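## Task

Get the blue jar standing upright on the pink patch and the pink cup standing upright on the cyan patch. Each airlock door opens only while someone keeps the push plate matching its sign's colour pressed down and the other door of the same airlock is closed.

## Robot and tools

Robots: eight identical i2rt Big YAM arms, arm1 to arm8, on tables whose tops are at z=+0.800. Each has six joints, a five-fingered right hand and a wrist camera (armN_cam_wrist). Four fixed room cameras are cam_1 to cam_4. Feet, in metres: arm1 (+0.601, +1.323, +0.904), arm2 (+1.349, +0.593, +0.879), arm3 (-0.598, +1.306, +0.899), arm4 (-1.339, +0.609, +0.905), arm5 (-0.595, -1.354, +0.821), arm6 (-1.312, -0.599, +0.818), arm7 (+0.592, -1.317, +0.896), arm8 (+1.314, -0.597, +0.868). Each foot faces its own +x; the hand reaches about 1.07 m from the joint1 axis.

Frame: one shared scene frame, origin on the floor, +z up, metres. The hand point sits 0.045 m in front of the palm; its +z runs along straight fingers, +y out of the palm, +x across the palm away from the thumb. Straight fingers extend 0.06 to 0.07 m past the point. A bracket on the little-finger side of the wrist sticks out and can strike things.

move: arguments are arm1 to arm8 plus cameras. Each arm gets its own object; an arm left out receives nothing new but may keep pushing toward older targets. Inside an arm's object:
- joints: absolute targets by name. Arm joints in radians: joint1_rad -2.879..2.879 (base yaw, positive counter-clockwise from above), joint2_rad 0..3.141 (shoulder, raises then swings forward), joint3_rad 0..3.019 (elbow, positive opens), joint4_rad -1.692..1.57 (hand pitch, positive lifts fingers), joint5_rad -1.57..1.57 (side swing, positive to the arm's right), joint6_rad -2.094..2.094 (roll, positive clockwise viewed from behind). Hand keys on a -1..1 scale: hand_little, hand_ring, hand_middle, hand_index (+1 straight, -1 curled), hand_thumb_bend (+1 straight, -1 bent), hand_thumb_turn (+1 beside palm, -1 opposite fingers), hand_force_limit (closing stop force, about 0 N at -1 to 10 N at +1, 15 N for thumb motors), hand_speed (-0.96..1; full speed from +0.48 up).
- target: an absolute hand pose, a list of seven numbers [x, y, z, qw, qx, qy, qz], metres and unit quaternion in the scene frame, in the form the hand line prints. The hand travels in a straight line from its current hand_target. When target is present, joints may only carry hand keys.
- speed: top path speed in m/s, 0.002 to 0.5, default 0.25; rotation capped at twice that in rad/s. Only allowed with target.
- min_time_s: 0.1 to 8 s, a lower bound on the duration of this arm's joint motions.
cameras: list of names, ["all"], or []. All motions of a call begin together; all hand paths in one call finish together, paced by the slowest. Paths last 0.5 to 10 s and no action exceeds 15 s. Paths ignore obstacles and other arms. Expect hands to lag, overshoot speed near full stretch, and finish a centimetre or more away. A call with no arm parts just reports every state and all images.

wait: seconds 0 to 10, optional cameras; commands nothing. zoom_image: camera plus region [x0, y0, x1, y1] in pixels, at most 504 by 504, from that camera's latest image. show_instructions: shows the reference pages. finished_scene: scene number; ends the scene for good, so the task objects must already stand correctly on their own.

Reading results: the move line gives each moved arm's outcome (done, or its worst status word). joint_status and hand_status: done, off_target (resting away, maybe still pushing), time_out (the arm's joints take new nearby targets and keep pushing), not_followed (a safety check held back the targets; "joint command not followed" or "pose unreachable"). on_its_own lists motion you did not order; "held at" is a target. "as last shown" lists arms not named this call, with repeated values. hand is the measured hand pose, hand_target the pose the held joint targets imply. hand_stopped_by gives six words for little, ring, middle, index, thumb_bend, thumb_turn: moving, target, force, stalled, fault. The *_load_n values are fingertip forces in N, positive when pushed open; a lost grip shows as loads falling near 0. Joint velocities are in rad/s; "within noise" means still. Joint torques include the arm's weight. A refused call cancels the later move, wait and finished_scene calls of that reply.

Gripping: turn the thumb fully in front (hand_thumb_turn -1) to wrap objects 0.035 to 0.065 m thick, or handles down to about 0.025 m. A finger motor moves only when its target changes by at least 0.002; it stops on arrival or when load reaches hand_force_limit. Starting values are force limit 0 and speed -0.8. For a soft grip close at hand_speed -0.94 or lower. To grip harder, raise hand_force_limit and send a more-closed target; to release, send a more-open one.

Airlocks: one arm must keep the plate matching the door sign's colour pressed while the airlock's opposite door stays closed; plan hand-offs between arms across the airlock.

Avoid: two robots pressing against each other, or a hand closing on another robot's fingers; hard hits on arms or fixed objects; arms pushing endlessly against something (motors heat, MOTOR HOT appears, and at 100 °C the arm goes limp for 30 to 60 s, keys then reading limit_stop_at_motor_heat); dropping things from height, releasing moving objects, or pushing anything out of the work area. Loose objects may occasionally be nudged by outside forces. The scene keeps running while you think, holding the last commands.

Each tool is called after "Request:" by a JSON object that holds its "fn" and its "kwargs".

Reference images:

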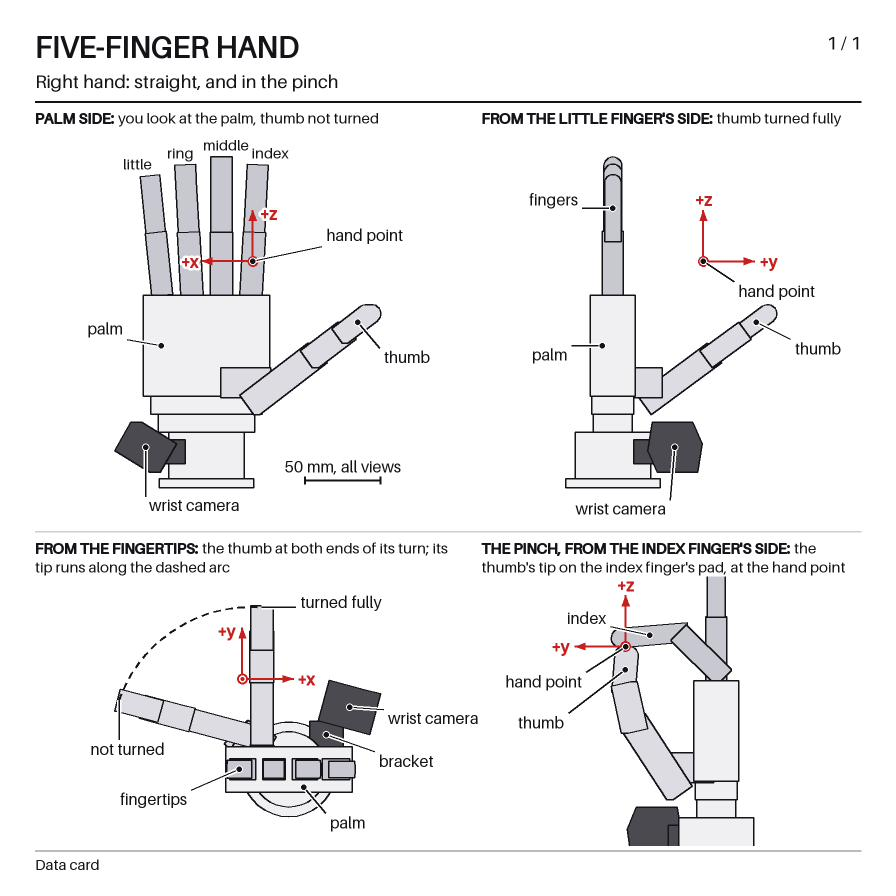

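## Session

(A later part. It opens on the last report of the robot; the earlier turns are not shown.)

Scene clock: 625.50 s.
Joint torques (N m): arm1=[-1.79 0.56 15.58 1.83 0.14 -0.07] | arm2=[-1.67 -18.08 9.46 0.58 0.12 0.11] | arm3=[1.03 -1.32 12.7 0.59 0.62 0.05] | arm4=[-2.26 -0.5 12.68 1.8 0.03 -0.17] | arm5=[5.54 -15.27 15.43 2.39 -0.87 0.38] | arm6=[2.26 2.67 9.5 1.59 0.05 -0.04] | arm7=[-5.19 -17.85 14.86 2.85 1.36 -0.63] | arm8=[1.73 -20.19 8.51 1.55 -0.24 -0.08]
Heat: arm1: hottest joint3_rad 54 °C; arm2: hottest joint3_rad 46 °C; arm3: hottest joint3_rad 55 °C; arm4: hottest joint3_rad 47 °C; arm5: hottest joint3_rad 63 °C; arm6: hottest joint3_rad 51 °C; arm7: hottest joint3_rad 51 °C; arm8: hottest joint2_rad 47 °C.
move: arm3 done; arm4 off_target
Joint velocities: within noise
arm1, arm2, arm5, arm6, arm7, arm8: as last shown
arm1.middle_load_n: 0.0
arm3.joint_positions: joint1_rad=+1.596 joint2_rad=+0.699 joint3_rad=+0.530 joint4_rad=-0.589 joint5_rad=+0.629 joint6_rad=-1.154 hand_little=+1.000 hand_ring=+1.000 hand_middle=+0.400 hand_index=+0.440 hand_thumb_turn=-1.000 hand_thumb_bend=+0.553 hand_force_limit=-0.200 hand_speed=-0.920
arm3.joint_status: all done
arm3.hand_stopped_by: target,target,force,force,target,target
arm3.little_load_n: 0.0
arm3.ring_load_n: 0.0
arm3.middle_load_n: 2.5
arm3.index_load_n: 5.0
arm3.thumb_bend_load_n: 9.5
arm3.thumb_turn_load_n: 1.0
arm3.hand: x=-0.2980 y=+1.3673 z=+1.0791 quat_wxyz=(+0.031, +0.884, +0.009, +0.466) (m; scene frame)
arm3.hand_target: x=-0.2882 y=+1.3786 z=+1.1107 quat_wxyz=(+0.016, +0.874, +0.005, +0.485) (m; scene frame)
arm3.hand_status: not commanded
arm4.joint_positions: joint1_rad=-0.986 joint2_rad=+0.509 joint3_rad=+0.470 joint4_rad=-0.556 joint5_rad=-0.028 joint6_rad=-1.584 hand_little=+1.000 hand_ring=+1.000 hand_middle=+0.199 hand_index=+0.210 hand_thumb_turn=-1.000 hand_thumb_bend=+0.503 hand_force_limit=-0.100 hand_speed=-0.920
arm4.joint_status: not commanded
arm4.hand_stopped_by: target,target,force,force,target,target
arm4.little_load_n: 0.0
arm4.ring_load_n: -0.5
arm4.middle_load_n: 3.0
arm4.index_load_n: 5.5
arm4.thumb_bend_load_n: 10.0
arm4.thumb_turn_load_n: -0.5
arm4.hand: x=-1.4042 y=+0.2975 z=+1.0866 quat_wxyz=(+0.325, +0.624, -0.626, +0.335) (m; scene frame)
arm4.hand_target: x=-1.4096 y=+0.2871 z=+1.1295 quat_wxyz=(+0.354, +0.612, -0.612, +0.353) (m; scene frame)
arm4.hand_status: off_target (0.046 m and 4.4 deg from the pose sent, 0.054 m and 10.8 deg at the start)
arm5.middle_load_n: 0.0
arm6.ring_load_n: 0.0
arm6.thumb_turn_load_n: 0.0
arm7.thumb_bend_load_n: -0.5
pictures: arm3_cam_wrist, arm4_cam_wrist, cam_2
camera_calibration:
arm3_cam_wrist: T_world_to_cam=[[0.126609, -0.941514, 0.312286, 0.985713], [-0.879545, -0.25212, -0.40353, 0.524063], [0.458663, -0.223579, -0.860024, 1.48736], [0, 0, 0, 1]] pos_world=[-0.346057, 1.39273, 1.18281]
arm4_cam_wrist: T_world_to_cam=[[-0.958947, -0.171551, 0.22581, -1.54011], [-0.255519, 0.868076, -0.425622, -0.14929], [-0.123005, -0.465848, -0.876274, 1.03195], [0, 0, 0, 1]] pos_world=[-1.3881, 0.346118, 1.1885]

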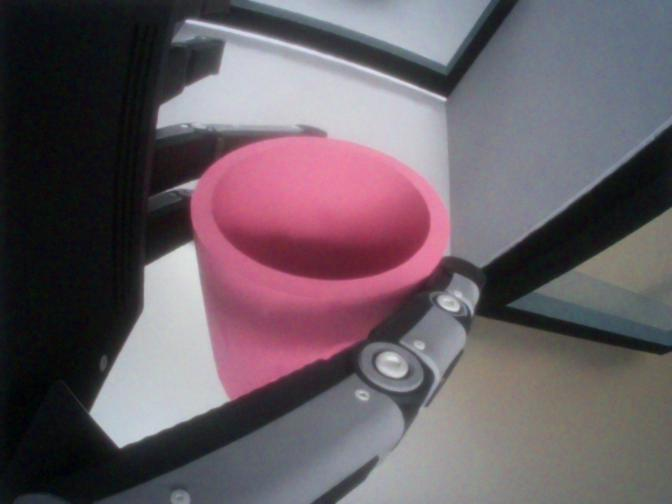

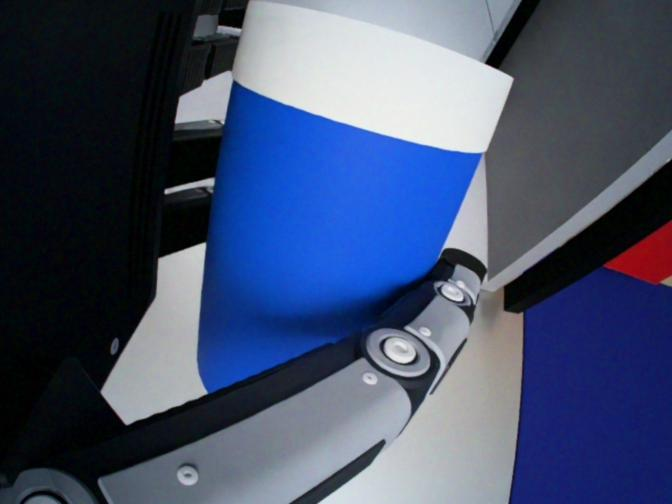

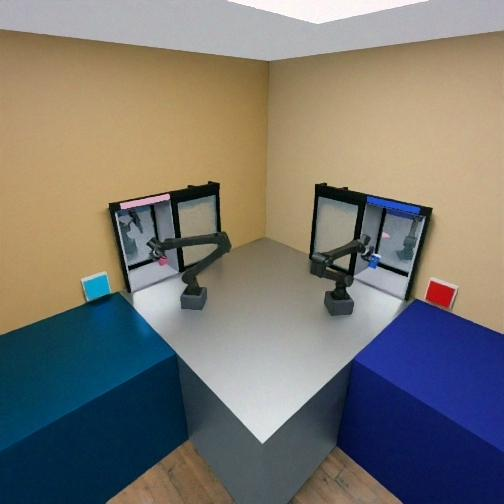

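Request:
{"fn": "move", "kwargs": {"arm3": {"target": [-0.13, 1.348, 0.97, -0.0427, 0.7535, -0.0371, 0.6550], "speed": 0.15}, "arm4": {"target": [-1.41, 0.13, 0.97, 0.5087, 0.4911, -0.4911, 0.5087], "speed": 0.15}}}

Request:
{"fn": "move", "kwargs": {"arm3": {"target": [0.0, 1.346, 0.925, -0.0427, 0.7535, -0.0371, 0.6550], "speed": 0.12}, "arm4": {"target": [-1.41, 0.0, 0.925, 0.5087, 0.4911, -0.4911, 0.5087], "speed": 0.12}, "cameras": ["arm3_cam_wrist", "arm4_cam_wrist"]}}

Scene clock: 660.73 s.
Joint torques (N m): arm1=[-1.67 0.32 15.47 1.81 0.12 -0.02] | arm2=[-0.91 -17.9 9.42 0.43 0.13 0.17] | arm3=[-1.14 -7.77 5.14 2.65 -0.12 -0.15] | arm4=[-1.49 -8.41 3.21 3.03 0.17 -0.07] | arm5=[5.77 -15.38 15.42 2.48 -0.88 0.33] | arm6=[2.43 2.9 9.47 1.61 0.05 -0.01] | arm7=[-5.13 -17.67 14.91 2.82 1.35 -0.64] | arm8=[1.73 -20.25 8.51 1.52 -0.24 -0.08]
Heat: arm1: hottest joint3_rad 54 °C; arm2: hottest joint3_rad 46 °C; arm3: hottest joint3_rad 58 °C; arm4: hottest joint3_rad 52 °C; arm5: hottest joint3_rad 64 °C; arm6: hottest joint3_rad 51 °C; arm7: hottest joint3_rad 51 °C; arm8: hottest joint2_rad 48 °C.
move: arm3 off_target; arm4 off_target
Joint velocities: within noise
arm1, arm2, arm5, arm6, arm7, arm8: as last shown
arm1.thumb_turn_load_n: 0.0
arm3.joint_positions: joint1_rad=+1.224 joint2_rad=+1.580 joint3_rad=+0.329 joint4_rad=+1.062 joint5_rad=+0.323 joint6_rad=-1.406 hand_little=+1.000 hand_ring=+1.000 hand_middle=+0.400 hand_index=+0.440 hand_thumb_turn=-1.000 hand_thumb_bend=+0.553 hand_force_limit=-0.200 hand_speed=-0.920
arm3.joint_status: not commanded
arm3.hand_stopped_by: target,target,force,force,target,target
arm3.little_load_n: 0.0
arm3.ring_load_n: 0.0
arm3.middle_load_n: 2.5
arm3.index_load_n: 4.0
arm3.thumb_bend_load_n: 10.0
arm3.thumb_turn_load_n: 0.5
arm3.hand: x=-0.1428 y=+1.3504 z=+0.9557 quat_wxyz=(-0.045, +0.770, -0.035, +0.636) (m; scene frame)
arm3.hand_target: x=-0.1306 y=+1.3479 z=+0.9701 quat_wxyz=(-0.042, +0.754, -0.037, +0.655) (m; scene frame)
arm3.hand_status: off_target (0.019 m and 2.9 deg from the pose sent, 0.201 m and 28.2 deg at the start)
arm4.joint_positions: joint1_rad=-0.986 joint2_rad=+1.869 joint3_rad=+0.310 joint4_rad=+1.542 joint5_rad=-0.036 joint6_rad=-1.573 hand_little=+1.000 hand_ring=+1.000 hand_middle=+0.199 hand_index=+0.210 hand_thumb_turn=-1.000 hand_thumb_bend=+0.503 hand_force_limit=-0.100 hand_speed=-0.920
arm4.joint_status: not commanded
arm4.hand_stopped_by: target,target,force,force,target,target
arm4.little_load_n: 0.0
arm4.ring_load_n: -0.5
arm4.middle_load_n: 2.5
arm4.index_load_n: 5.5
arm4.thumb_bend_load_n: 10.0
arm4.thumb_turn_load_n: 0.0
arm4.hand: x=-1.4060 y=+0.1383 z=+0.9577 quat_wxyz=(+0.491, +0.506, -0.505, +0.498) (m; scene frame)
arm4.hand_target: x=-1.4100 y=+0.1302 z=+0.9704 quat_wxyz=(+0.506, +0.493, -0.494, +0.506) (m; scene frame)
arm4.hand_status: off_target (0.015 m and 3.3 deg from the pose sent, 0.204 m and 36.3 deg at the start; a joint's target at an end of its range on 22 of 85 steps)
arm7.thumb_bend_load_n: 0.0
pictures: none

Scene clock: 662.53 s.
Joint torques (N m): arm1=[-1.26 0.5 15.64 1.74 0.16 0.02] | arm2=[-0.97 -17.67 9.44 0.73 0.16 0.11] | arm3=[-0.79 -12.1 6.34 1.85 -0.14 -0.14] | arm4=[-0.79 -12.75 4.27 2.02 0.16 -0.09] | arm5=[4.95 -15.38 15.45 2.47 -0.92 0.29] | arm6=[2.55 2.49 9.51 1.43 0.04 0.02] | arm7=[-5.25 -17.67 14.91 2.85 1.35 -0.65] | arm8=[1.67 -20.19 8.5 1.52 -0.23 -0.08]
Heat: arm1: hottest joint3_rad 54 °C; arm2: hottest joint3_rad 46 °C; arm3: hottest joint3_rad 58 °C; arm4: hottest joint3_rad 51 °C; arm5: hottest joint3_rad 64 °C; arm6: hottest joint3_rad 51 °C; arm7: hottest joint3_rad 51 °C; arm8: hottest joint2_rad 48 °C.
move: arm3 off_target; arm4 off_target
Joint velocities: within noise
arm1, arm2, arm5, arm6, arm7, arm8: as last shown
arm3.joint_positions: joint1_rad=+1.115 joint2_rad=+1.914 joint3_rad=+0.659 joint4_rad=+1.079 joint5_rad=+0.215 joint6_rad=-1.422 hand_little=+1.000 hand_ring=+1.000 hand_middle=+0.400 hand_index=+0.440 hand_thumb_turn=-1.000 hand_thumb_bend=+0.553 hand_force_limit=-0.200 hand_speed=-0.920
arm3.joint_status: not commanded
arm3.hand_stopped_by: target,target,force,force,target,target
arm3.little_load_n: 0.0
arm3.ring_load_n: 0.0
arm3.middle_load_n: 2.5
arm3.index_load_n: 3.0
arm3.thumb_bend_load_n: 9.0
arm3.thumb_turn_load_n: 1.0
arm3.hand: x=-0.0183 y=+1.3498 z=+0.9119 quat_wxyz=(-0.047, +0.767, -0.038, +0.639) (m; scene frame)
arm3.hand_target: x=-0.0011 y=+1.3458 z=+0.9254 quat_wxyz=(-0.042, +0.754, -0.037, +0.655) (m; scene frame)
arm3.hand_status: off_target (0.023 m and 2.5 deg from the pose sent, 0.146 m and 2.9 deg at the start)
arm4.joint_positions: joint1_rad=-0.986 joint2_rad=+2.116 joint3_rad=+0.685 joint4_rad=+1.440 joint5_rad=-0.027 joint6_rad=-1.573 hand_little=+1.000 hand_ring=+1.000 hand_middle=+0.199 hand_index=+0.210 hand_thumb_turn=-1.000 hand_thumb_bend=+0.503 hand_force_limit=-0.100 hand_speed=-0.920
arm4.joint_status: not commanded
arm4.hand_stopped_by: target,target,force,force,target,target
arm4.little_load_n: 0.0
arm4.ring_load_n: 0.0
arm4.middle_load_n: 2.5
arm4.index_load_n: 5.0
arm4.thumb_bend_load_n: 10.0
arm4.thumb_turn_load_n: -0.5
arm4.hand: x=-1.4109 y=+0.0111 z=+0.9144 quat_wxyz=(+0.500, +0.497, -0.500, +0.503) (m; scene frame)
arm4.hand_target: x=-1.4100 y=+0.0004 z=+0.9252 quat_wxyz=(+0.509, +0.491, -0.491, +0.509) (m; scene frame)
arm4.hand_status: off_target (0.015 m and 1.8 deg from the pose sent, 0.142 m and 3.3 deg at the start)
arm8.thumb_bend_load_n: -0.5
pictures: arm3_cam_wrist, arm4_cam_wrist
camera_calibration:
arm3_cam_wrist: T_world_to_cam=[[0.0272459, -0.985202, 0.169217, 1.17354], [-0.630358, -0.148314, -0.762005, 0.889473], [0.775826, -0.085906, -0.625071, 0.817063], [0, 0, 0, 1]] pos_world=[-0.105187, 1.35829, 0.989922]
arm4_cam_wrist: T_world_to_cam=[[-0.958318, -0.00150625, 0.285701, -1.6126], [-0.25197, 0.475841, -0.842666, 0.415085], [-0.134679, -0.87953, -0.456387, 0.351019], [0, 0, 0, 1]] pos_world=[-1.39352, 0.108788, 0.970701]

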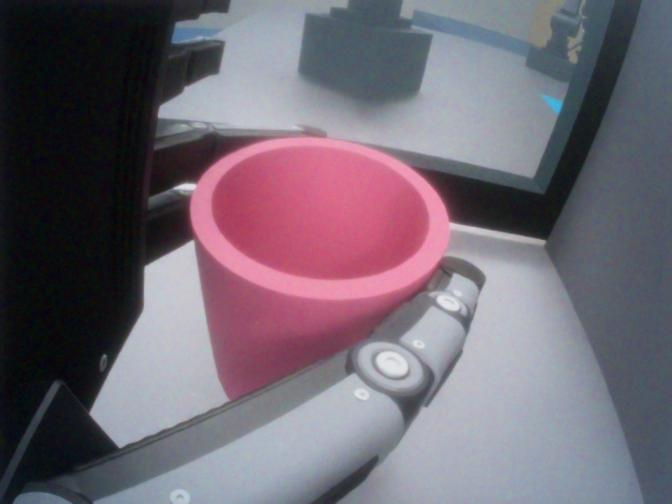

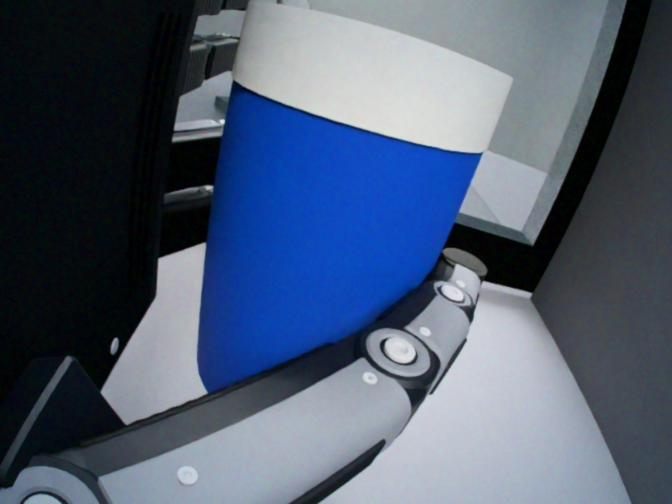

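Request:
{"fn": "move", "kwargs": {"arm3": {"target": [0.012, 1.344, 0.896, -0.0422, 0.7448, -0.0377, 0.6648], "speed": 0.1}, "arm4": {"target": [-1.41, -0.01, 0.888, 0.5087, 0.4911, -0.4911, 0.5087], "speed": 0.1}}}

Request:
{"fn": "move", "kwargs": {"arm3": {"target": [0.012, 1.344, 0.884, -0.0422, 0.7448, -0.0377, 0.6648], "speed": 0.04}, "arm4": {"target": [-1.41, -0.01, 0.877, 0.5087, 0.4911, -0.4911, 0.5087], "speed": 0.04}, "cameras": ["arm3_cam_wrist", "arm4_cam_wrist"]}}

Scene clock: 673.50 s.
Joint torques (N m): arm1=[-1.96 -0.67 15.84 1.65 0.19 0] | arm2=[-1.03 -18.2 9.35 0.66 0.13 0.13] | arm3=[-0.67 -13.27 5.5 2.69 -0.14 -0.13] | arm4=[-0.91 -13.51 3.82 3.02 0.15 -0.08] | arm5=[4.89 -16.32 15.21 2.22 -0.93 0.36] | arm6=[2.61 3.08 9.52 1.44 0.01 -0.01] | arm7=[-5.07 -17.67 14.94 2.82 1.37 -0.63] | arm8=[1.79 -20.25 8.49 1.52 -0.23 -0.09]
Heat: arm1: hottest joint3_rad 55 °C; arm2: hottest joint3_rad 46 °C; arm3: hottest joint3_rad 57 °C; arm4: hottest joint3_rad 48 °C; arm5: hottest joint3_rad 64 °C; arm6: hottest joint3_rad 51 °C; arm7: hottest joint3_rad 52 °C; arm8: hottest joint2_rad 48 °C.
move: arm3 off_target; arm4 off_target
Joint velocities: within noise
arm1.joint_positions: joint1_rad=-0.571 joint2_rad=+0.553 joint3_rad=+0.596 joint4_rad=-0.638 joint5_rad=+0.285 joint6_rad=-1.417 hand_little=+1.000 hand_ring=+1.000 hand_middle=+1.000 hand_index=+1.000 hand_thumb_turn=-1.000 hand_thumb_bend=+1.000 hand_force_limit=-0.100 hand_speed=-0.700
arm1.joint_status: not commanded
arm1.hand_stopped_by: target,target,target,target,target,target
arm1.little_load_n: 0.0
arm1.ring_load_n: 0.0
arm1.middle_load_n: 0.0
arm1.index_load_n: 0.0
arm1.thumb_bend_load_n: 0.0
arm1.thumb_turn_load_n: 0.5
arm1.hand: x=+0.2869 y=+1.3394 z=+1.1395 quat_wxyz=(+0.483, -0.004, -0.876, -0.015) (m; scene frame)
arm1.hand_target: x=+0.2810 y=+1.3402 z=+1.1695 quat_wxyz=(+0.500, -0.015, -0.866, -0.009) (m; scene frame)
arm1.hand_status: not commanded
arm2.joint_positions: joint1_rad=+1.678 joint2_rad=+1.970 joint3_rad=+1.477 joint4_rad=-0.866 joint5_rad=+0.263 joint6_rad=+0.833 hand_little=-1.000 hand_ring=-1.000 hand_middle=-1.000 hand_index=-1.000 hand_thumb_turn=+1.000 hand_thumb_bend=+1.000 hand_force_limit=+0.000 hand_speed=+0.000
arm2.joint_status: not commanded
arm2.hand_stopped_by: target,target,target,target,target,target
arm2.little_load_n: 0.0
arm2.ring_load_n: 0.0
arm2.middle_load_n: 0.0
arm2.index_load_n: 0.0
arm2.thumb_bend_load_n: 0.0
arm2.thumb_turn_load_n: 0.0
arm2.hand: x=+1.8281 y=+0.2161 z=+0.8711 quat_wxyz=(+0.010, +0.012, -0.986, +0.167) (m; scene frame)
arm2.hand_target: x=+1.8394 y=+0.2005 z=+0.8804 quat_wxyz=(+0.000, +0.000, -0.985, +0.174) (m; scene frame)
arm2.hand_status: not commanded
arm3.joint_positions: joint1_rad=+1.104 joint2_rad=+2.036 joint3_rad=+0.705 joint4_rad=+1.162 joint5_rad=+0.209 joint6_rad=-1.430 hand_little=+1.000 hand_ring=+1.000 hand_middle=+0.400 hand_index=+0.440 hand_thumb_turn=-1.000 hand_thumb_bend=+0.553 hand_force_limit=-0.200 hand_speed=-0.920
arm3.joint_status: not commanded
arm3.hand_stopped_by: target,target,force,force,target,target
arm3.little_load_n: 0.0
arm3.ring_load_n: 0.0
arm3.middle_load_n: 3.0
arm3.index_load_n: 1.5
arm3.thumb_bend_load_n: 8.0
arm3.thumb_turn_load_n: 2.0
arm3.hand: x=-0.0061 y=+1.3476 z=+0.8799 quat_wxyz=(-0.045, +0.765, -0.037, +0.641) (m; scene frame)
arm3.hand_target: x=+0.0109 y=+1.3438 z=+0.8964 quat_wxyz=(-0.042, +0.745, -0.038, +0.665) (m; scene frame)
arm3.hand_status: off_target (0.025 m and 3.6 deg from the pose sent, 0.035 m and 4.0 deg at the start)
arm4.joint_positions: joint1_rad=-0.986 joint2_rad=+2.242 joint3_rad=+0.750 joint4_rad=+1.478 joint5_rad=-0.027 joint6_rad=-1.573 hand_little=+1.000 hand_ring=+1.000 hand_middle=+0.199 hand_index=+0.210 hand_thumb_turn=-1.000 hand_thumb_bend=+0.503 hand_force_limit=-0.100 hand_speed=-0.920
arm4.joint_status: not commanded
arm4.hand_stopped_by: target,target,force,force,target,target
arm4.little_load_n: 0.0
arm4.ring_load_n: 0.0
arm4.middle_load_n: 2.5
arm4.index_load_n: 5.5
arm4.thumb_bend_load_n: 10.0
arm4.thumb_turn_load_n: -0.5
arm4.hand: x=-1.4109 y=+0.0011 z=+0.8716 quat_wxyz=(+0.494, +0.503, -0.506, +0.497) (m; scene frame)
arm4.hand_target: x=-1.4100 y=-0.0094 z=+0.8880 quat_wxyz=(+0.509, +0.491, -0.491, +0.509) (m; scene frame)
arm4.hand_status: off_target (0.020 m and 3.0 deg from the pose sent, 0.034 m and 1.8 deg at the start)
arm5: as last shown
arm6.joint_positions: joint1_rad=+1.189 joint2_rad=+0.603 joint3_rad=+1.341 joint4_rad=-1.536 joint5_rad=+0.000 joint6_rad=-1.200 hand_little=+1.000 hand_ring=+1.000 hand_middle=+1.000 hand_index=+1.000 hand_thumb_turn=-1.000 hand_thumb_bend=+1.000 hand_force_limit=+0.000 hand_speed=+0.000
arm6.joint_status: not commanded
arm6.hand_stopped_by: target,target,target,target,target,target
arm6.little_load_n: -0.5
arm6.ring_load_n: 0.0
arm6.middle_load_n: 0.0
arm6.index_load_n: 0.0
arm6.thumb_bend_load_n: 0.0
arm6.thumb_turn_load_n: 0.0
arm6.hand: x=-1.3171 y=-0.4158 z=+1.2514 quat_wxyz=(-0.343, +0.682, +0.624, +0.168) (m; scene frame)
arm6.hand_target: x=-1.3190 y=-0.4166 z=+1.2589 quat_wxyz=(-0.352, +0.675, +0.625, +0.170) (m; scene frame)
arm6.hand_status: not commanded
arm7.joint_positions: joint1_rad=+1.764 joint2_rad=+2.228 joint3_rad=+1.857 joint4_rad=-1.057 joint5_rad=+0.218 joint6_rad=+0.817 hand_little=-1.000 hand_ring=-1.000 hand_middle=-1.000 hand_index=-1.000 hand_thumb_turn=+1.000 hand_thumb_bend=+1.000 hand_force_limit=+0.000 hand_speed=+0.000
arm7.joint_status: not commanded
arm7.hand_stopped_by: target,target,target,target,target,target
arm7.little_load_n: 0.5
arm7.ring_load_n: 0.0
arm7.middle_load_n: 0.5
arm7.index_load_n: 0.0
arm7.thumb_bend_load_n: 0.0
arm7.thumb_turn_load_n: 0.0
arm7.hand: x=+0.1605 y=-1.8474 z=+0.8737 quat_wxyz=(-0.108, +0.692, +0.709, -0.080) (m; scene frame)
arm7.hand_target: x=+0.0941 y=-1.8394 z=+0.8877 quat_wxyz=(-0.126, +0.697, +0.695, -0.123) (m; scene frame)
arm7.hand_status: not commanded
arm8.joint_positions: joint1_rad=-1.790 joint2_rad=+2.132 joint3_rad=+1.745 joint4_rad=-1.006 joint5_rad=-0.265 joint6_rad=-0.863 hand_little=-1.000 hand_ring=-1.000 hand_middle=-1.000 hand_index=-1.000 hand_thumb_turn=+1.000 hand_thumb_bend=+1.000 hand_force_limit=+0.000 hand_speed=+0.000
arm8.joint_status: not commanded
arm8.hand_stopped_by: target,target,target,target,target,target
arm8.little_load_n: 0.0
arm8.ring_load_n: 0.0
arm8.middle_load_n: 0.5
arm8.index_load_n: 0.0
arm8.thumb_bend_load_n: 0.0
arm8.thumb_turn_load_n: 0.0
arm8.hand: x=+1.7836 y=-0.1911 z=+0.8681 quat_wxyz=(-0.161, +0.987, -0.006, -0.015) (m; scene frame)
arm8.hand_target: x=+1.7898 y=-0.1900 z=+0.8851 quat_wxyz=(-0.173, +0.985, +0.000, +0.000) (m; scene frame)
arm8.hand_status: not commanded
pictures: none

Scene clock: 674.50 s.
Joint torques (N m): arm1=[-1.49 -0.73 15.5 1.88 0.15 0.05] | arm2=[-0.85 -16.97 9.24 0.38 0.08 0.17] | arm3=[-0.79 -12.63 5.11 2.3 -0.2 0.05] | arm4=[-0.97 -12.86 3.64 2.71 0.14 -0.09] | arm5=[5.54 -14.68 15.46 2.36 -0.88 0.31] | arm6=[2.84 2.84 9.69 1.52 0.05 -0.03] | arm7=[-5.25 -17.73 14.87 2.89 1.36 -0.62] | arm8=[1.67 -20.31 8.49 1.52 -0.24 -0.09]
Heat: arm1: hottest joint3_rad 55 °C; arm2: hottest joint3_rad 46 °C; arm3: hottest joint3_rad 57 °C; arm4: hottest joint3_rad 48 °C; arm5: hottest joint3_rad 64 °C; arm6: hottest joint3_rad 51 °C; arm7: hottest joint3_rad 52 °C; arm8: hottest joint2_rad 48 °C.
move: arm3 off_target; arm4 done
Joint velocities: within noise
arm1, arm2, arm5, arm6, arm7, arm8: as last shown
arm2.index_load_n: 0.5
arm3.joint_positions: joint1_rad=+1.103 joint2_rad=+2.065 joint3_rad=+0.717 joint4_rad=+1.203 joint5_rad=+0.209 joint6_rad=-1.446 hand_little=+1.000 hand_ring=+1.000 hand_middle=+0.400 hand_index=+0.440 hand_thumb_turn=-1.000 hand_thumb_bend=+0.553 hand_force_limit=-0.200 hand_speed=-0.920
arm3.joint_status: not commanded
arm3.hand_stopped_by: target,target,force,force,target,target
arm3.little_load_n: 0.0
arm3.ring_load_n: 0.0
arm3.middle_load_n: 3.5
arm3.index_load_n: 0.0
arm3.thumb_bend_load_n: 7.5
arm3.thumb_turn_load_n: -1.0
arm3.hand: x=-0.0016 y=+1.3474 z=+0.8784 quat_wxyz=(-0.041, +0.758, -0.033, +0.651) (m; scene frame)
arm3.hand_target: x=+0.0113 y=+1.3439 z=+0.8841 quat_wxyz=(-0.042, +0.745, -0.038, +0.665) (m; scene frame)
arm3.hand_status: off_target (0.015 m and 2.3 deg from the pose sent, 0.019 m and 3.6 deg at the start)
arm4.joint_positions: joint1_rad=-0.986 joint2_rad=+2.266 joint3_rad=+0.765 joint4_rad=+1.508 joint5_rad=-0.026 joint6_rad=-1.573 hand_little=+1.000 hand_ring=+1.000 hand_middle=+0.199 hand_index=+0.210 hand_thumb_turn=-1.000 hand_thumb_bend=+0.503 hand_force_limit=-0.100 hand_speed=-0.920
arm4.joint_status: not commanded
arm4.hand_stopped_by: target,target,force,force,target,target
arm4.little_load_n: 0.0
arm4.ring_load_n: 0.0
arm4.middle_load_n: 3.0
arm4.index_load_n: 5.0
arm4.thumb_bend_load_n: 10.0
arm4.thumb_turn_load_n: -2.0
arm4.hand: x=-1.4110 y=-0.0023 z=+0.8699 quat_wxyz=(+0.500, +0.497, -0.501, +0.502) (m; scene frame)
arm4.hand_target: x=-1.4101 y=-0.0098 z=+0.8770 quat_wxyz=(+0.509, +0.491, -0.491, +0.509) (m; scene frame)
arm4.hand_status: done (0.010 m and 1.8 deg from the pose sent, 0.012 m and 3.0 deg at the start)
arm7.little_load_n: -0.5
arm7.middle_load_n: 0.0
pictures: arm3_cam_wrist, arm4_cam_wrist
camera_calibration:
arm3_cam_wrist: T_world_to_cam=[[0.0195697, -0.982574, 0.184839, 1.15915], [-0.607047, -0.158574, -0.778684, 0.902788], [0.794425, -0.0969675, -0.599572, 0.775476], [0, 0, 0, 1]] pos_world=[-0.0907069, 1.3573, 0.953684]
arm4_cam_wrist: T_world_to_cam=[[-0.958222, -0.00156401, 0.286022, -1.60009], [-0.252069, 0.477205, -0.841865, 0.38313], [-0.135174, -0.878791, -0.457663, 0.319215], [0, 0, 0, 1]] pos_world=[-1.39352, 0.0951888, 0.926298]

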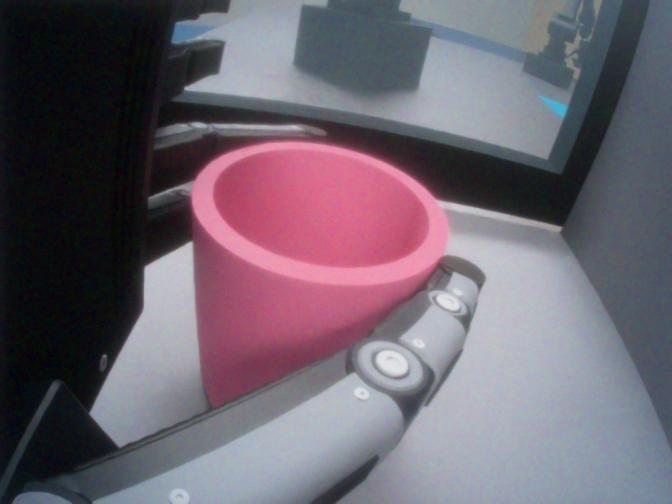

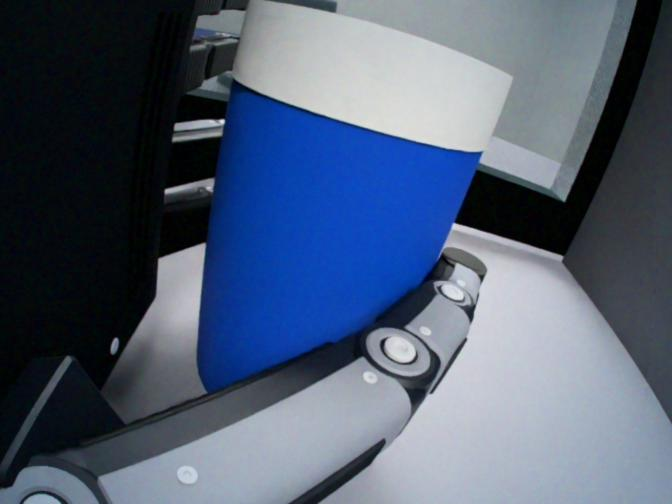

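Request:
{"fn": "move", "kwargs": {"arm3": {"joints": {"hand_speed": -0.7, "hand_index": 1, "hand_middle": 1, "hand_thumb_bend": 1}}, "arm4": {"joints": {"hand_speed": -0.7, "hand_index": 1, "hand_middle": 1, "hand_thumb_bend": 1}}, "cameras": ["arm3_cam_wrist", "arm4_cam_wrist"]}}

Scene clock: 681.20 s.
Joint torques (N m): arm1=[-0.79 -0.03 15.65 1.69 0.18 0.02] | arm2=[-1.49 -17.61 9.44 0.53 0.12 0.09] | arm3=[-0.97 -12.45 4.62 2.17 -0.16 0.05] | arm4=[-0.91 -12.98 3.43 2.67 0.12 -0.07] | arm5=[4.84 -14.86 15.39 2.48 -0.9 0.37] | arm6=[2.61 2.84 9.44 1.5 0.08 -0.03] | arm7=[-5.19 -17.9 14.9 2.91 1.37 -0.65] | arm8=[1.67 -20.25 8.49 1.54 -0.24 -0.09]
Heat: arm1: hottest joint3_rad 55 °C; arm2: hottest joint3_rad 46 °C; arm3: hottest joint3_rad 56 °C; arm4: hottest joint3_rad 46 °C; arm5: hottest joint3_rad 64 °C; arm6: hottest joint3_rad 51 °C; arm7: hottest joint3_rad 52 °C; arm8: hottest joint2_rad 48 °C.
move: arm3 done; arm4 done
Joint velocities: within noise
arm1, arm2, arm5, arm6, arm7, arm8: as last shown
arm1.thumb_turn_load_n: 0.0
arm2.index_load_n: 0.0
arm3.joint_positions: joint1_rad=+1.103 joint2_rad=+2.065 joint3_rad=+0.726 joint4_rad=+1.207 joint5_rad=+0.209 joint6_rad=-1.446 hand_little=+1.000 hand_ring=+1.000 hand_middle=+1.000 hand_index=+1.000 hand_thumb_turn=-1.000 hand_thumb_bend=+1.000 hand_force_limit=-0.200 hand_speed=-0.700
arm3.joint_status: all done
arm3.hand_stopped_by: target,target,target,target,target,target
arm3.little_load_n: 0.0
arm3.ring_load_n: 0.0
arm3.middle_load_n: 0.0
arm3.index_load_n: 0.0
arm3.thumb_bend_load_n: 0.0
arm3.thumb_turn_load_n: 0.5
arm3.hand: x=+0.0026 y=+1.3485 z=+0.8823 quat_wxyz=(-0.043, +0.753, -0.034, +0.655) (m; scene frame)
arm3.hand_target: x=+0.0114 y=+1.3439 z=+0.8842 quat_wxyz=(-0.042, +0.745, -0.038, +0.665) (m; scene frame)
arm3.hand_status: not commanded
arm4.joint_positions: joint1_rad=-0.986 joint2_rad=+2.266 joint3_rad=+0.768 joint4_rad=+1.509 joint5_rad=-0.026 joint6_rad=-1.573 hand_little=+1.000 hand_ring=+1.000 hand_middle=+1.000 hand_index=+1.000 hand_thumb_turn=-1.000 hand_thumb_bend=+1.000 hand_force_limit=-0.100 hand_speed=-0.700
arm4.joint_status: all done
arm4.hand_stopped_by: target,target,target,target,target,target
arm4.little_load_n: 0.0
arm4.ring_load_n: 0.0
arm4.middle_load_n: 0.0
arm4.index_load_n: 0.0
arm4.thumb_bend_load_n: 0.0
arm4.thumb_turn_load_n: 0.5
arm4.hand: x=-1.4111 y=-0.0036 z=+0.8711 quat_wxyz=(+0.501, +0.496, -0.500, +0.503) (m; scene frame)
arm4.hand_target: x=-1.4100 y=-0.0098 z=+0.8771 quat_wxyz=(+0.509, +0.491, -0.491, +0.509) (m; scene frame)
arm4.hand_status: not commanded
arm5.thumb_turn_load_n: -0.5
arm6.little_load_n: 0.0
arm7.little_load_n: 0.0
arm8.middle_load_n: 0.0
pictures: arm3_cam_wrist, arm4_cam_wrist
camera_calibration:
arm3_cam_wrist: T_world_to_cam=[[0.0177514, -0.983124, 0.18208, 1.16258], [-0.597131, -0.156489, -0.786731, 0.912758], [0.801947, -0.0947598, -0.589832, 0.763036], [0, 0, 0, 1]] pos_world=[-0.0875159, 1.3581, 0.956476]
arm4_cam_wrist: T_world_to_cam=[[-0.958189, 0.0000084216, 0.286135, -1.60063], [-0.251975, 0.473803, -0.843812, 0.386518], [-0.135579, -0.880631, -0.453991, 0.314896], [0, 0, 0, 1]] pos_world=[-1.39362, 0.0941872, 0.927105]

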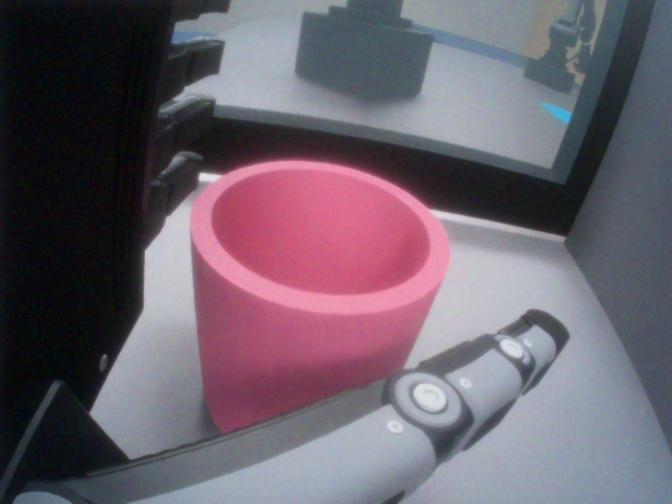

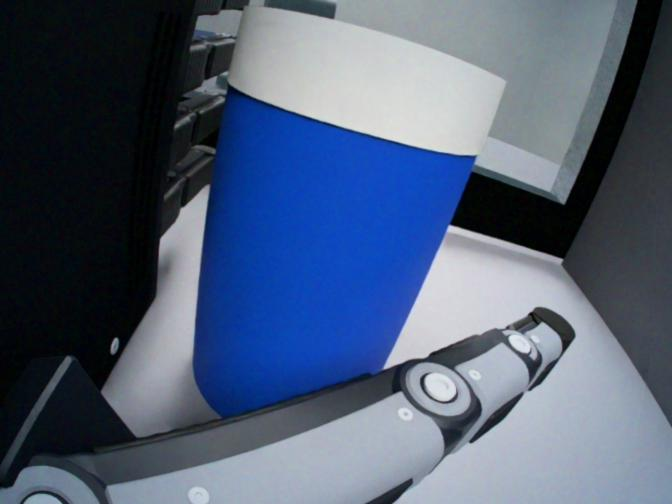

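Request:
{"fn": "move", "kwargs": {"arm3": {"target": [-0.13, 1.345, 0.915, -0.0422, 0.7448, -0.0377, 0.6648], "speed": 0.15}, "arm4": {"target": [-1.412, 0.135, 0.91, 0.5, 0.5, -0.5, 0.5], "speed": 0.15}}}

Request:
{"fn": "move", "kwargs": {"arm3": {"target": [-0.30, 1.38, 1.14, 0, 0.866, 0, 0.5], "speed": 0.25}, "arm4": {"target": [-1.41, 0.31, 1.14, 0.3536, 0.6124, -0.6124, 0.3536], "speed": 0.25}, "cameras": ["arm3_cam_wrist", "arm4_cam_wrist", "cam_2"]}}

Scene clock: 693.07 s.
Joint torques (N m): arm1=[-1.08 0.03 15.6 1.7 0.17 -0.03] | arm2=[-0.91 -17.96 9.29 0.57 0.14 0.14] | arm3=[1.14 -11.22 1.31 2.18 0.04 0.17] | arm4=[-1.96 -10.64 0.88 2.67 0 -0.01] | arm5=[5.6 -15.27 15.34 2.32 -0.88 0.32] | arm6=[2.43 3.31 9.58 1.47 0.05 -0.01] | arm7=[-5.19 -17.67 14.91 2.84 1.36 -0.66] | arm8=[1.67 -20.19 8.51 1.54 -0.24 -0.09]
Heat: arm1: hottest joint3_rad 55 °C; arm2: hottest joint3_rad 46 °C; arm3: hottest joint3_rad 55 °C; arm4: hottest joint3_rad 45 °C; arm5: hottest joint3_rad 64 °C; arm6: hottest joint3_rad 51 °C; arm7: hottest joint3_rad 52 °C; arm8: hottest joint2_rad 48 °C.
move: arm3 off_target; arm4 off_target
Joint velocities: within noise
arm1, arm2, arm6, arm7, arm8: as last shown
arm1.thumb_turn_load_n: 0.5
arm2.middle_load_n: 0.5
arm3.joint_positions: joint1_rad=+1.189 joint2_rad=+1.914 joint3_rad=+0.363 joint4_rad=+1.410 joint5_rad=+0.312 joint6_rad=-1.444 hand_little=+1.000 hand_ring=+1.000 hand_middle=+1.000 hand_index=+1.000 hand_thumb_turn=-1.000 hand_thumb_bend=+1.000 hand_force_limit=-0.200 hand_speed=-0.700
arm3.joint_status: not commanded
arm3.hand_stopped_by: target,target,target,target,target,target
arm3.little_load_n: 0.0
arm3.ring_load_n: 0.0
arm3.middle_load_n: 0.0
arm3.index_load_n: 0.0
arm3.thumb_bend_load_n: 0.0
arm3.thumb_turn_load_n: 0.5
arm3.hand: x=-0.1303 y=+1.3390 z=+0.9051 quat_wxyz=(-0.032, +0.755, -0.036, +0.654) (m; scene frame)
arm3.hand_target: x=-0.1300 y=+1.3449 z=+0.9147 quat_wxyz=(-0.042, +0.745, -0.038, +0.665) (m; scene frame)
arm3.hand_status: off_target (0.012 m and 2.1 deg from the pose sent, 0.137 m and 1.6 deg at the start)
arm4.joint_positions: joint1_rad=-0.986 joint2_rad=+2.030 joint3_rad=+0.356 joint4_rad=+1.551 joint5_rad=-0.030 joint6_rad=-1.573 hand_little=+1.000 hand_ring=+1.000 hand_middle=+1.000 hand_index=+1.000 hand_thumb_turn=-1.000 hand_thumb_bend=+1.000 hand_force_limit=-0.100 hand_speed=-0.700
arm4.joint_status: not commanded
arm4.hand_stopped_by: target,target,target,target,target,target
arm4.little_load_n: 0.0
arm4.ring_load_n: 0.0
arm4.middle_load_n: 0.0
arm4.index_load_n: 0.0
arm4.thumb_bend_load_n: 0.0
arm4.thumb_turn_load_n: 0.5
arm4.hand: x=-1.4067 y=+0.1354 z=+0.8988 quat_wxyz=(+0.464, +0.529, -0.532, +0.470) (m; scene frame)
arm4.hand_target: x=-1.4121 y=+0.1347 z=+0.9103 quat_wxyz=(+0.474, +0.519, -0.528, +0.476) (m; scene frame)
arm4.hand_status: off_target (0.012 m and 7.3 deg from the pose sent, 0.144 m and 0.5 deg at the start; a joint's target at an end of its range on 50 of 56 steps)
arm5.joint_positions: joint1_rad=-1.575 joint2_rad=+2.093 joint3_rad=+1.802 joint4_rad=-1.135 joint5_rad=-0.208 joint6_rad=-0.759 hand_little=-1.000 hand_ring=-1.000 hand_middle=-1.000 hand_index=-1.000 hand_thumb_turn=+1.000 hand_thumb_bend=+1.000 hand_force_limit=+0.000 hand_speed=+0.000
arm5.joint_status: not commanded
arm5.hand_stopped_by: target,target,target,target,target,target
arm5.little_load_n: 0.0
arm5.ring_load_n: 0.0
arm5.middle_load_n: 0.0
arm5.index_load_n: 0.0
arm5.thumb_bend_load_n: 0.0
arm5.thumb_turn_load_n: 0.0
arm5.hand: x=-0.1523 y=-1.7737 z=+0.8635 quat_wxyz=(-0.110, +0.694, -0.708, +0.072) (m; scene frame)
arm5.hand_target: x=-0.0926 y=-1.7748 z=+0.8878 quat_wxyz=(-0.125, +0.697, -0.695, +0.123) (m; scene frame)
arm5.hand_status: not commanded
arm6.thumb_bend_load_n: 0.5
arm7.thumb_turn_load_n: -0.5
arm8.thumb_turn_load_n: -0.5
pictures: none

Scene clock: 695.70 s.
Joint torques (N m): arm1=[-1.14 0.67 15.5 1.58 0.14 0.03] | arm2=[-1.03 -18.14 9.42 0.61 0.14 0.14] | arm3=[-0.85 -0.5 11.88 0.47 0.2 0.17] | arm4=[-2.2 1.55 11.95 1.59 -0.01 -0.02] | arm5=[5.19 -15.21 15.23 2.17 -0.93 0.34] | arm6=[2.14 2.84 9.5 1.47 0.04 -0.02] | arm7=[-4.95 -17.79 14.93 2.88 1.37 -0.65] | arm8=[1.67 -20.19 8.51 1.55 -0.24 -0.09]
Heat: arm1: hottest joint3_rad 55 °C; arm2: hottest joint3_rad 46 °C; arm3: hottest joint3_rad 55 °C; arm4: hottest joint3_rad 45 °C; arm5: hottest joint3_rad 64 °C; arm6: hottest joint3_rad 51 °C; arm7: hottest joint3_rad 52 °C; arm8: hottest joint2_rad 48 °C.
move: arm3 off_target; arm4 off_target
Joint velocities: within noise
arm1, arm2, arm5, arm6, arm7, arm8: as last shown
arm2.middle_load_n: 0.0
arm2.thumb_bend_load_n: -0.5
arm3.joint_positions: joint1_rad=+1.666 joint2_rad=+0.628 joint3_rad=+0.585 joint4_rad=-0.660 joint5_rad=+0.667 joint6_rad=-1.137 hand_little=+1.000 hand_ring=+1.000 hand_middle=+1.000 hand_index=+1.000 hand_thumb_turn=-1.000 hand_thumb_bend=+1.000 hand_force_limit=-0.200 hand_speed=-0.700
arm3.joint_status: not commanded
arm3.hand_stopped_by: target,target,target,target,target,target
arm3.little_load_n: 0.0
arm3.ring_load_n: 0.0
arm3.middle_load_n: 0.0
arm3.index_load_n: 0.0
arm3.thumb_bend_load_n: 0.0
arm3.thumb_turn_load_n: 0.5
arm3.hand: x=-0.3070 y=+1.3774 z=+1.1177 quat_wxyz=(+0.009, +0.871, +0.014, +0.492) (m; scene frame)
arm3.hand_target: x=-0.3007 y=+1.3796 z=+1.1398 quat_wxyz=(+0.000, +0.866, +0.000, +0.500) (m; scene frame)
arm3.hand_status: off_target (0.024 m and 2.2 deg from the pose sent, 0.293 m and 22.5 deg at the start)
arm4.joint_positions: joint1_rad=-0.994 joint2_rad=+0.404 joint3_rad=+0.490 joint4_rad=-0.651 joint5_rad=-0.036 joint6_rad=-1.603 hand_little=+1.000 hand_ring=+1.000 hand_middle=+1.000 hand_index=+1.000 hand_thumb_turn=-1.000 hand_thumb_bend=+1.000 hand_force_limit=-0.100 hand_speed=-0.700
arm4.joint_status: not commanded
arm4.hand_stopped_by: target,target,target,target,target,target
arm4.little_load_n: 0.0
arm4.ring_load_n: 0.0
arm4.middle_load_n: 0.0
arm4.index_load_n: 0.0
arm4.thumb_bend_load_n: 0.0
arm4.thumb_turn_load_n: 0.5
arm4.hand: x=-1.4055 y=+0.3167 z=+1.1092 quat_wxyz=(+0.338, +0.624, -0.616, +0.342) (m; scene frame)
arm4.hand_target: x=-1.4097 y=+0.3109 z=+1.1396 quat_wxyz=(+0.354, +0.612, -0.612, +0.354) (m; scene frame)
arm4.hand_status: off_target (0.032 m and 2.6 deg from the pose sent, 0.298 m and 22.7 deg at the start; pose on its path clipped on 19 of 79 steps)
arm6.thumb_bend_load_n: 0.0
arm7.thumb_turn_load_n: 0.0
arm8.thumb_turn_load_n: 0.0
pictures: arm3_cam_wrist, arm4_cam_wrist, cam_2
camera_calibration:
arm3_cam_wrist: T_world_to_cam=[[0.139277, -0.947251, 0.288648, 1.0225], [-0.846593, -0.26511, -0.461515, 0.627097], [0.513694, -0.180089, -0.83886, 1.46025], [0, 0, 0, 1]] pos_world=[-0.361636, 1.39779, 1.21922]
arm4_cam_wrist: T_world_to_cam=[[-0.954457, -0.171926, 0.243829, -1.55677], [-0.268283, 0.852124, -0.449343, -0.14318], [-0.130519, -0.494294, -0.859441, 1.04031], [0, 0, 0, 1]] pos_world=[-1.38851, 0.368577, 1.20934]

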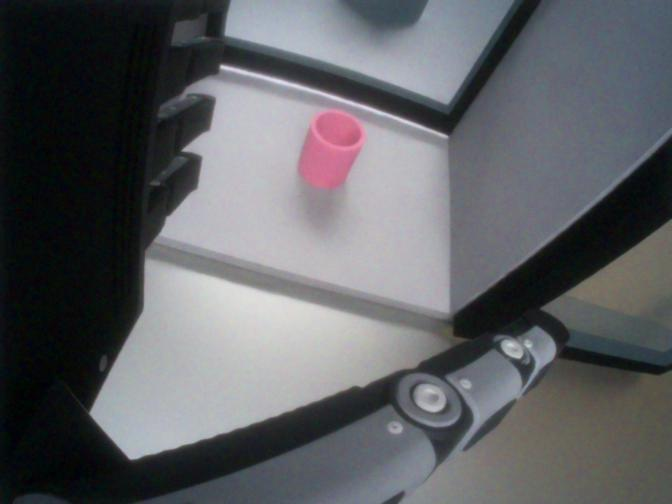

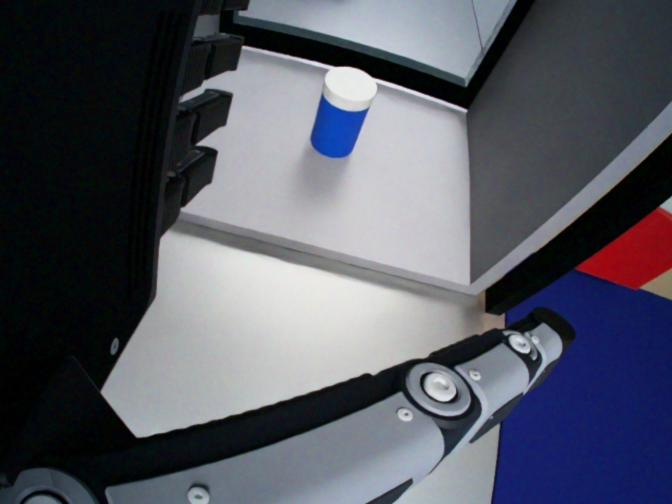

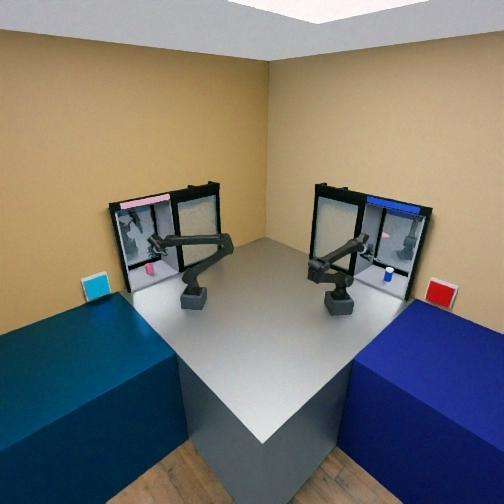

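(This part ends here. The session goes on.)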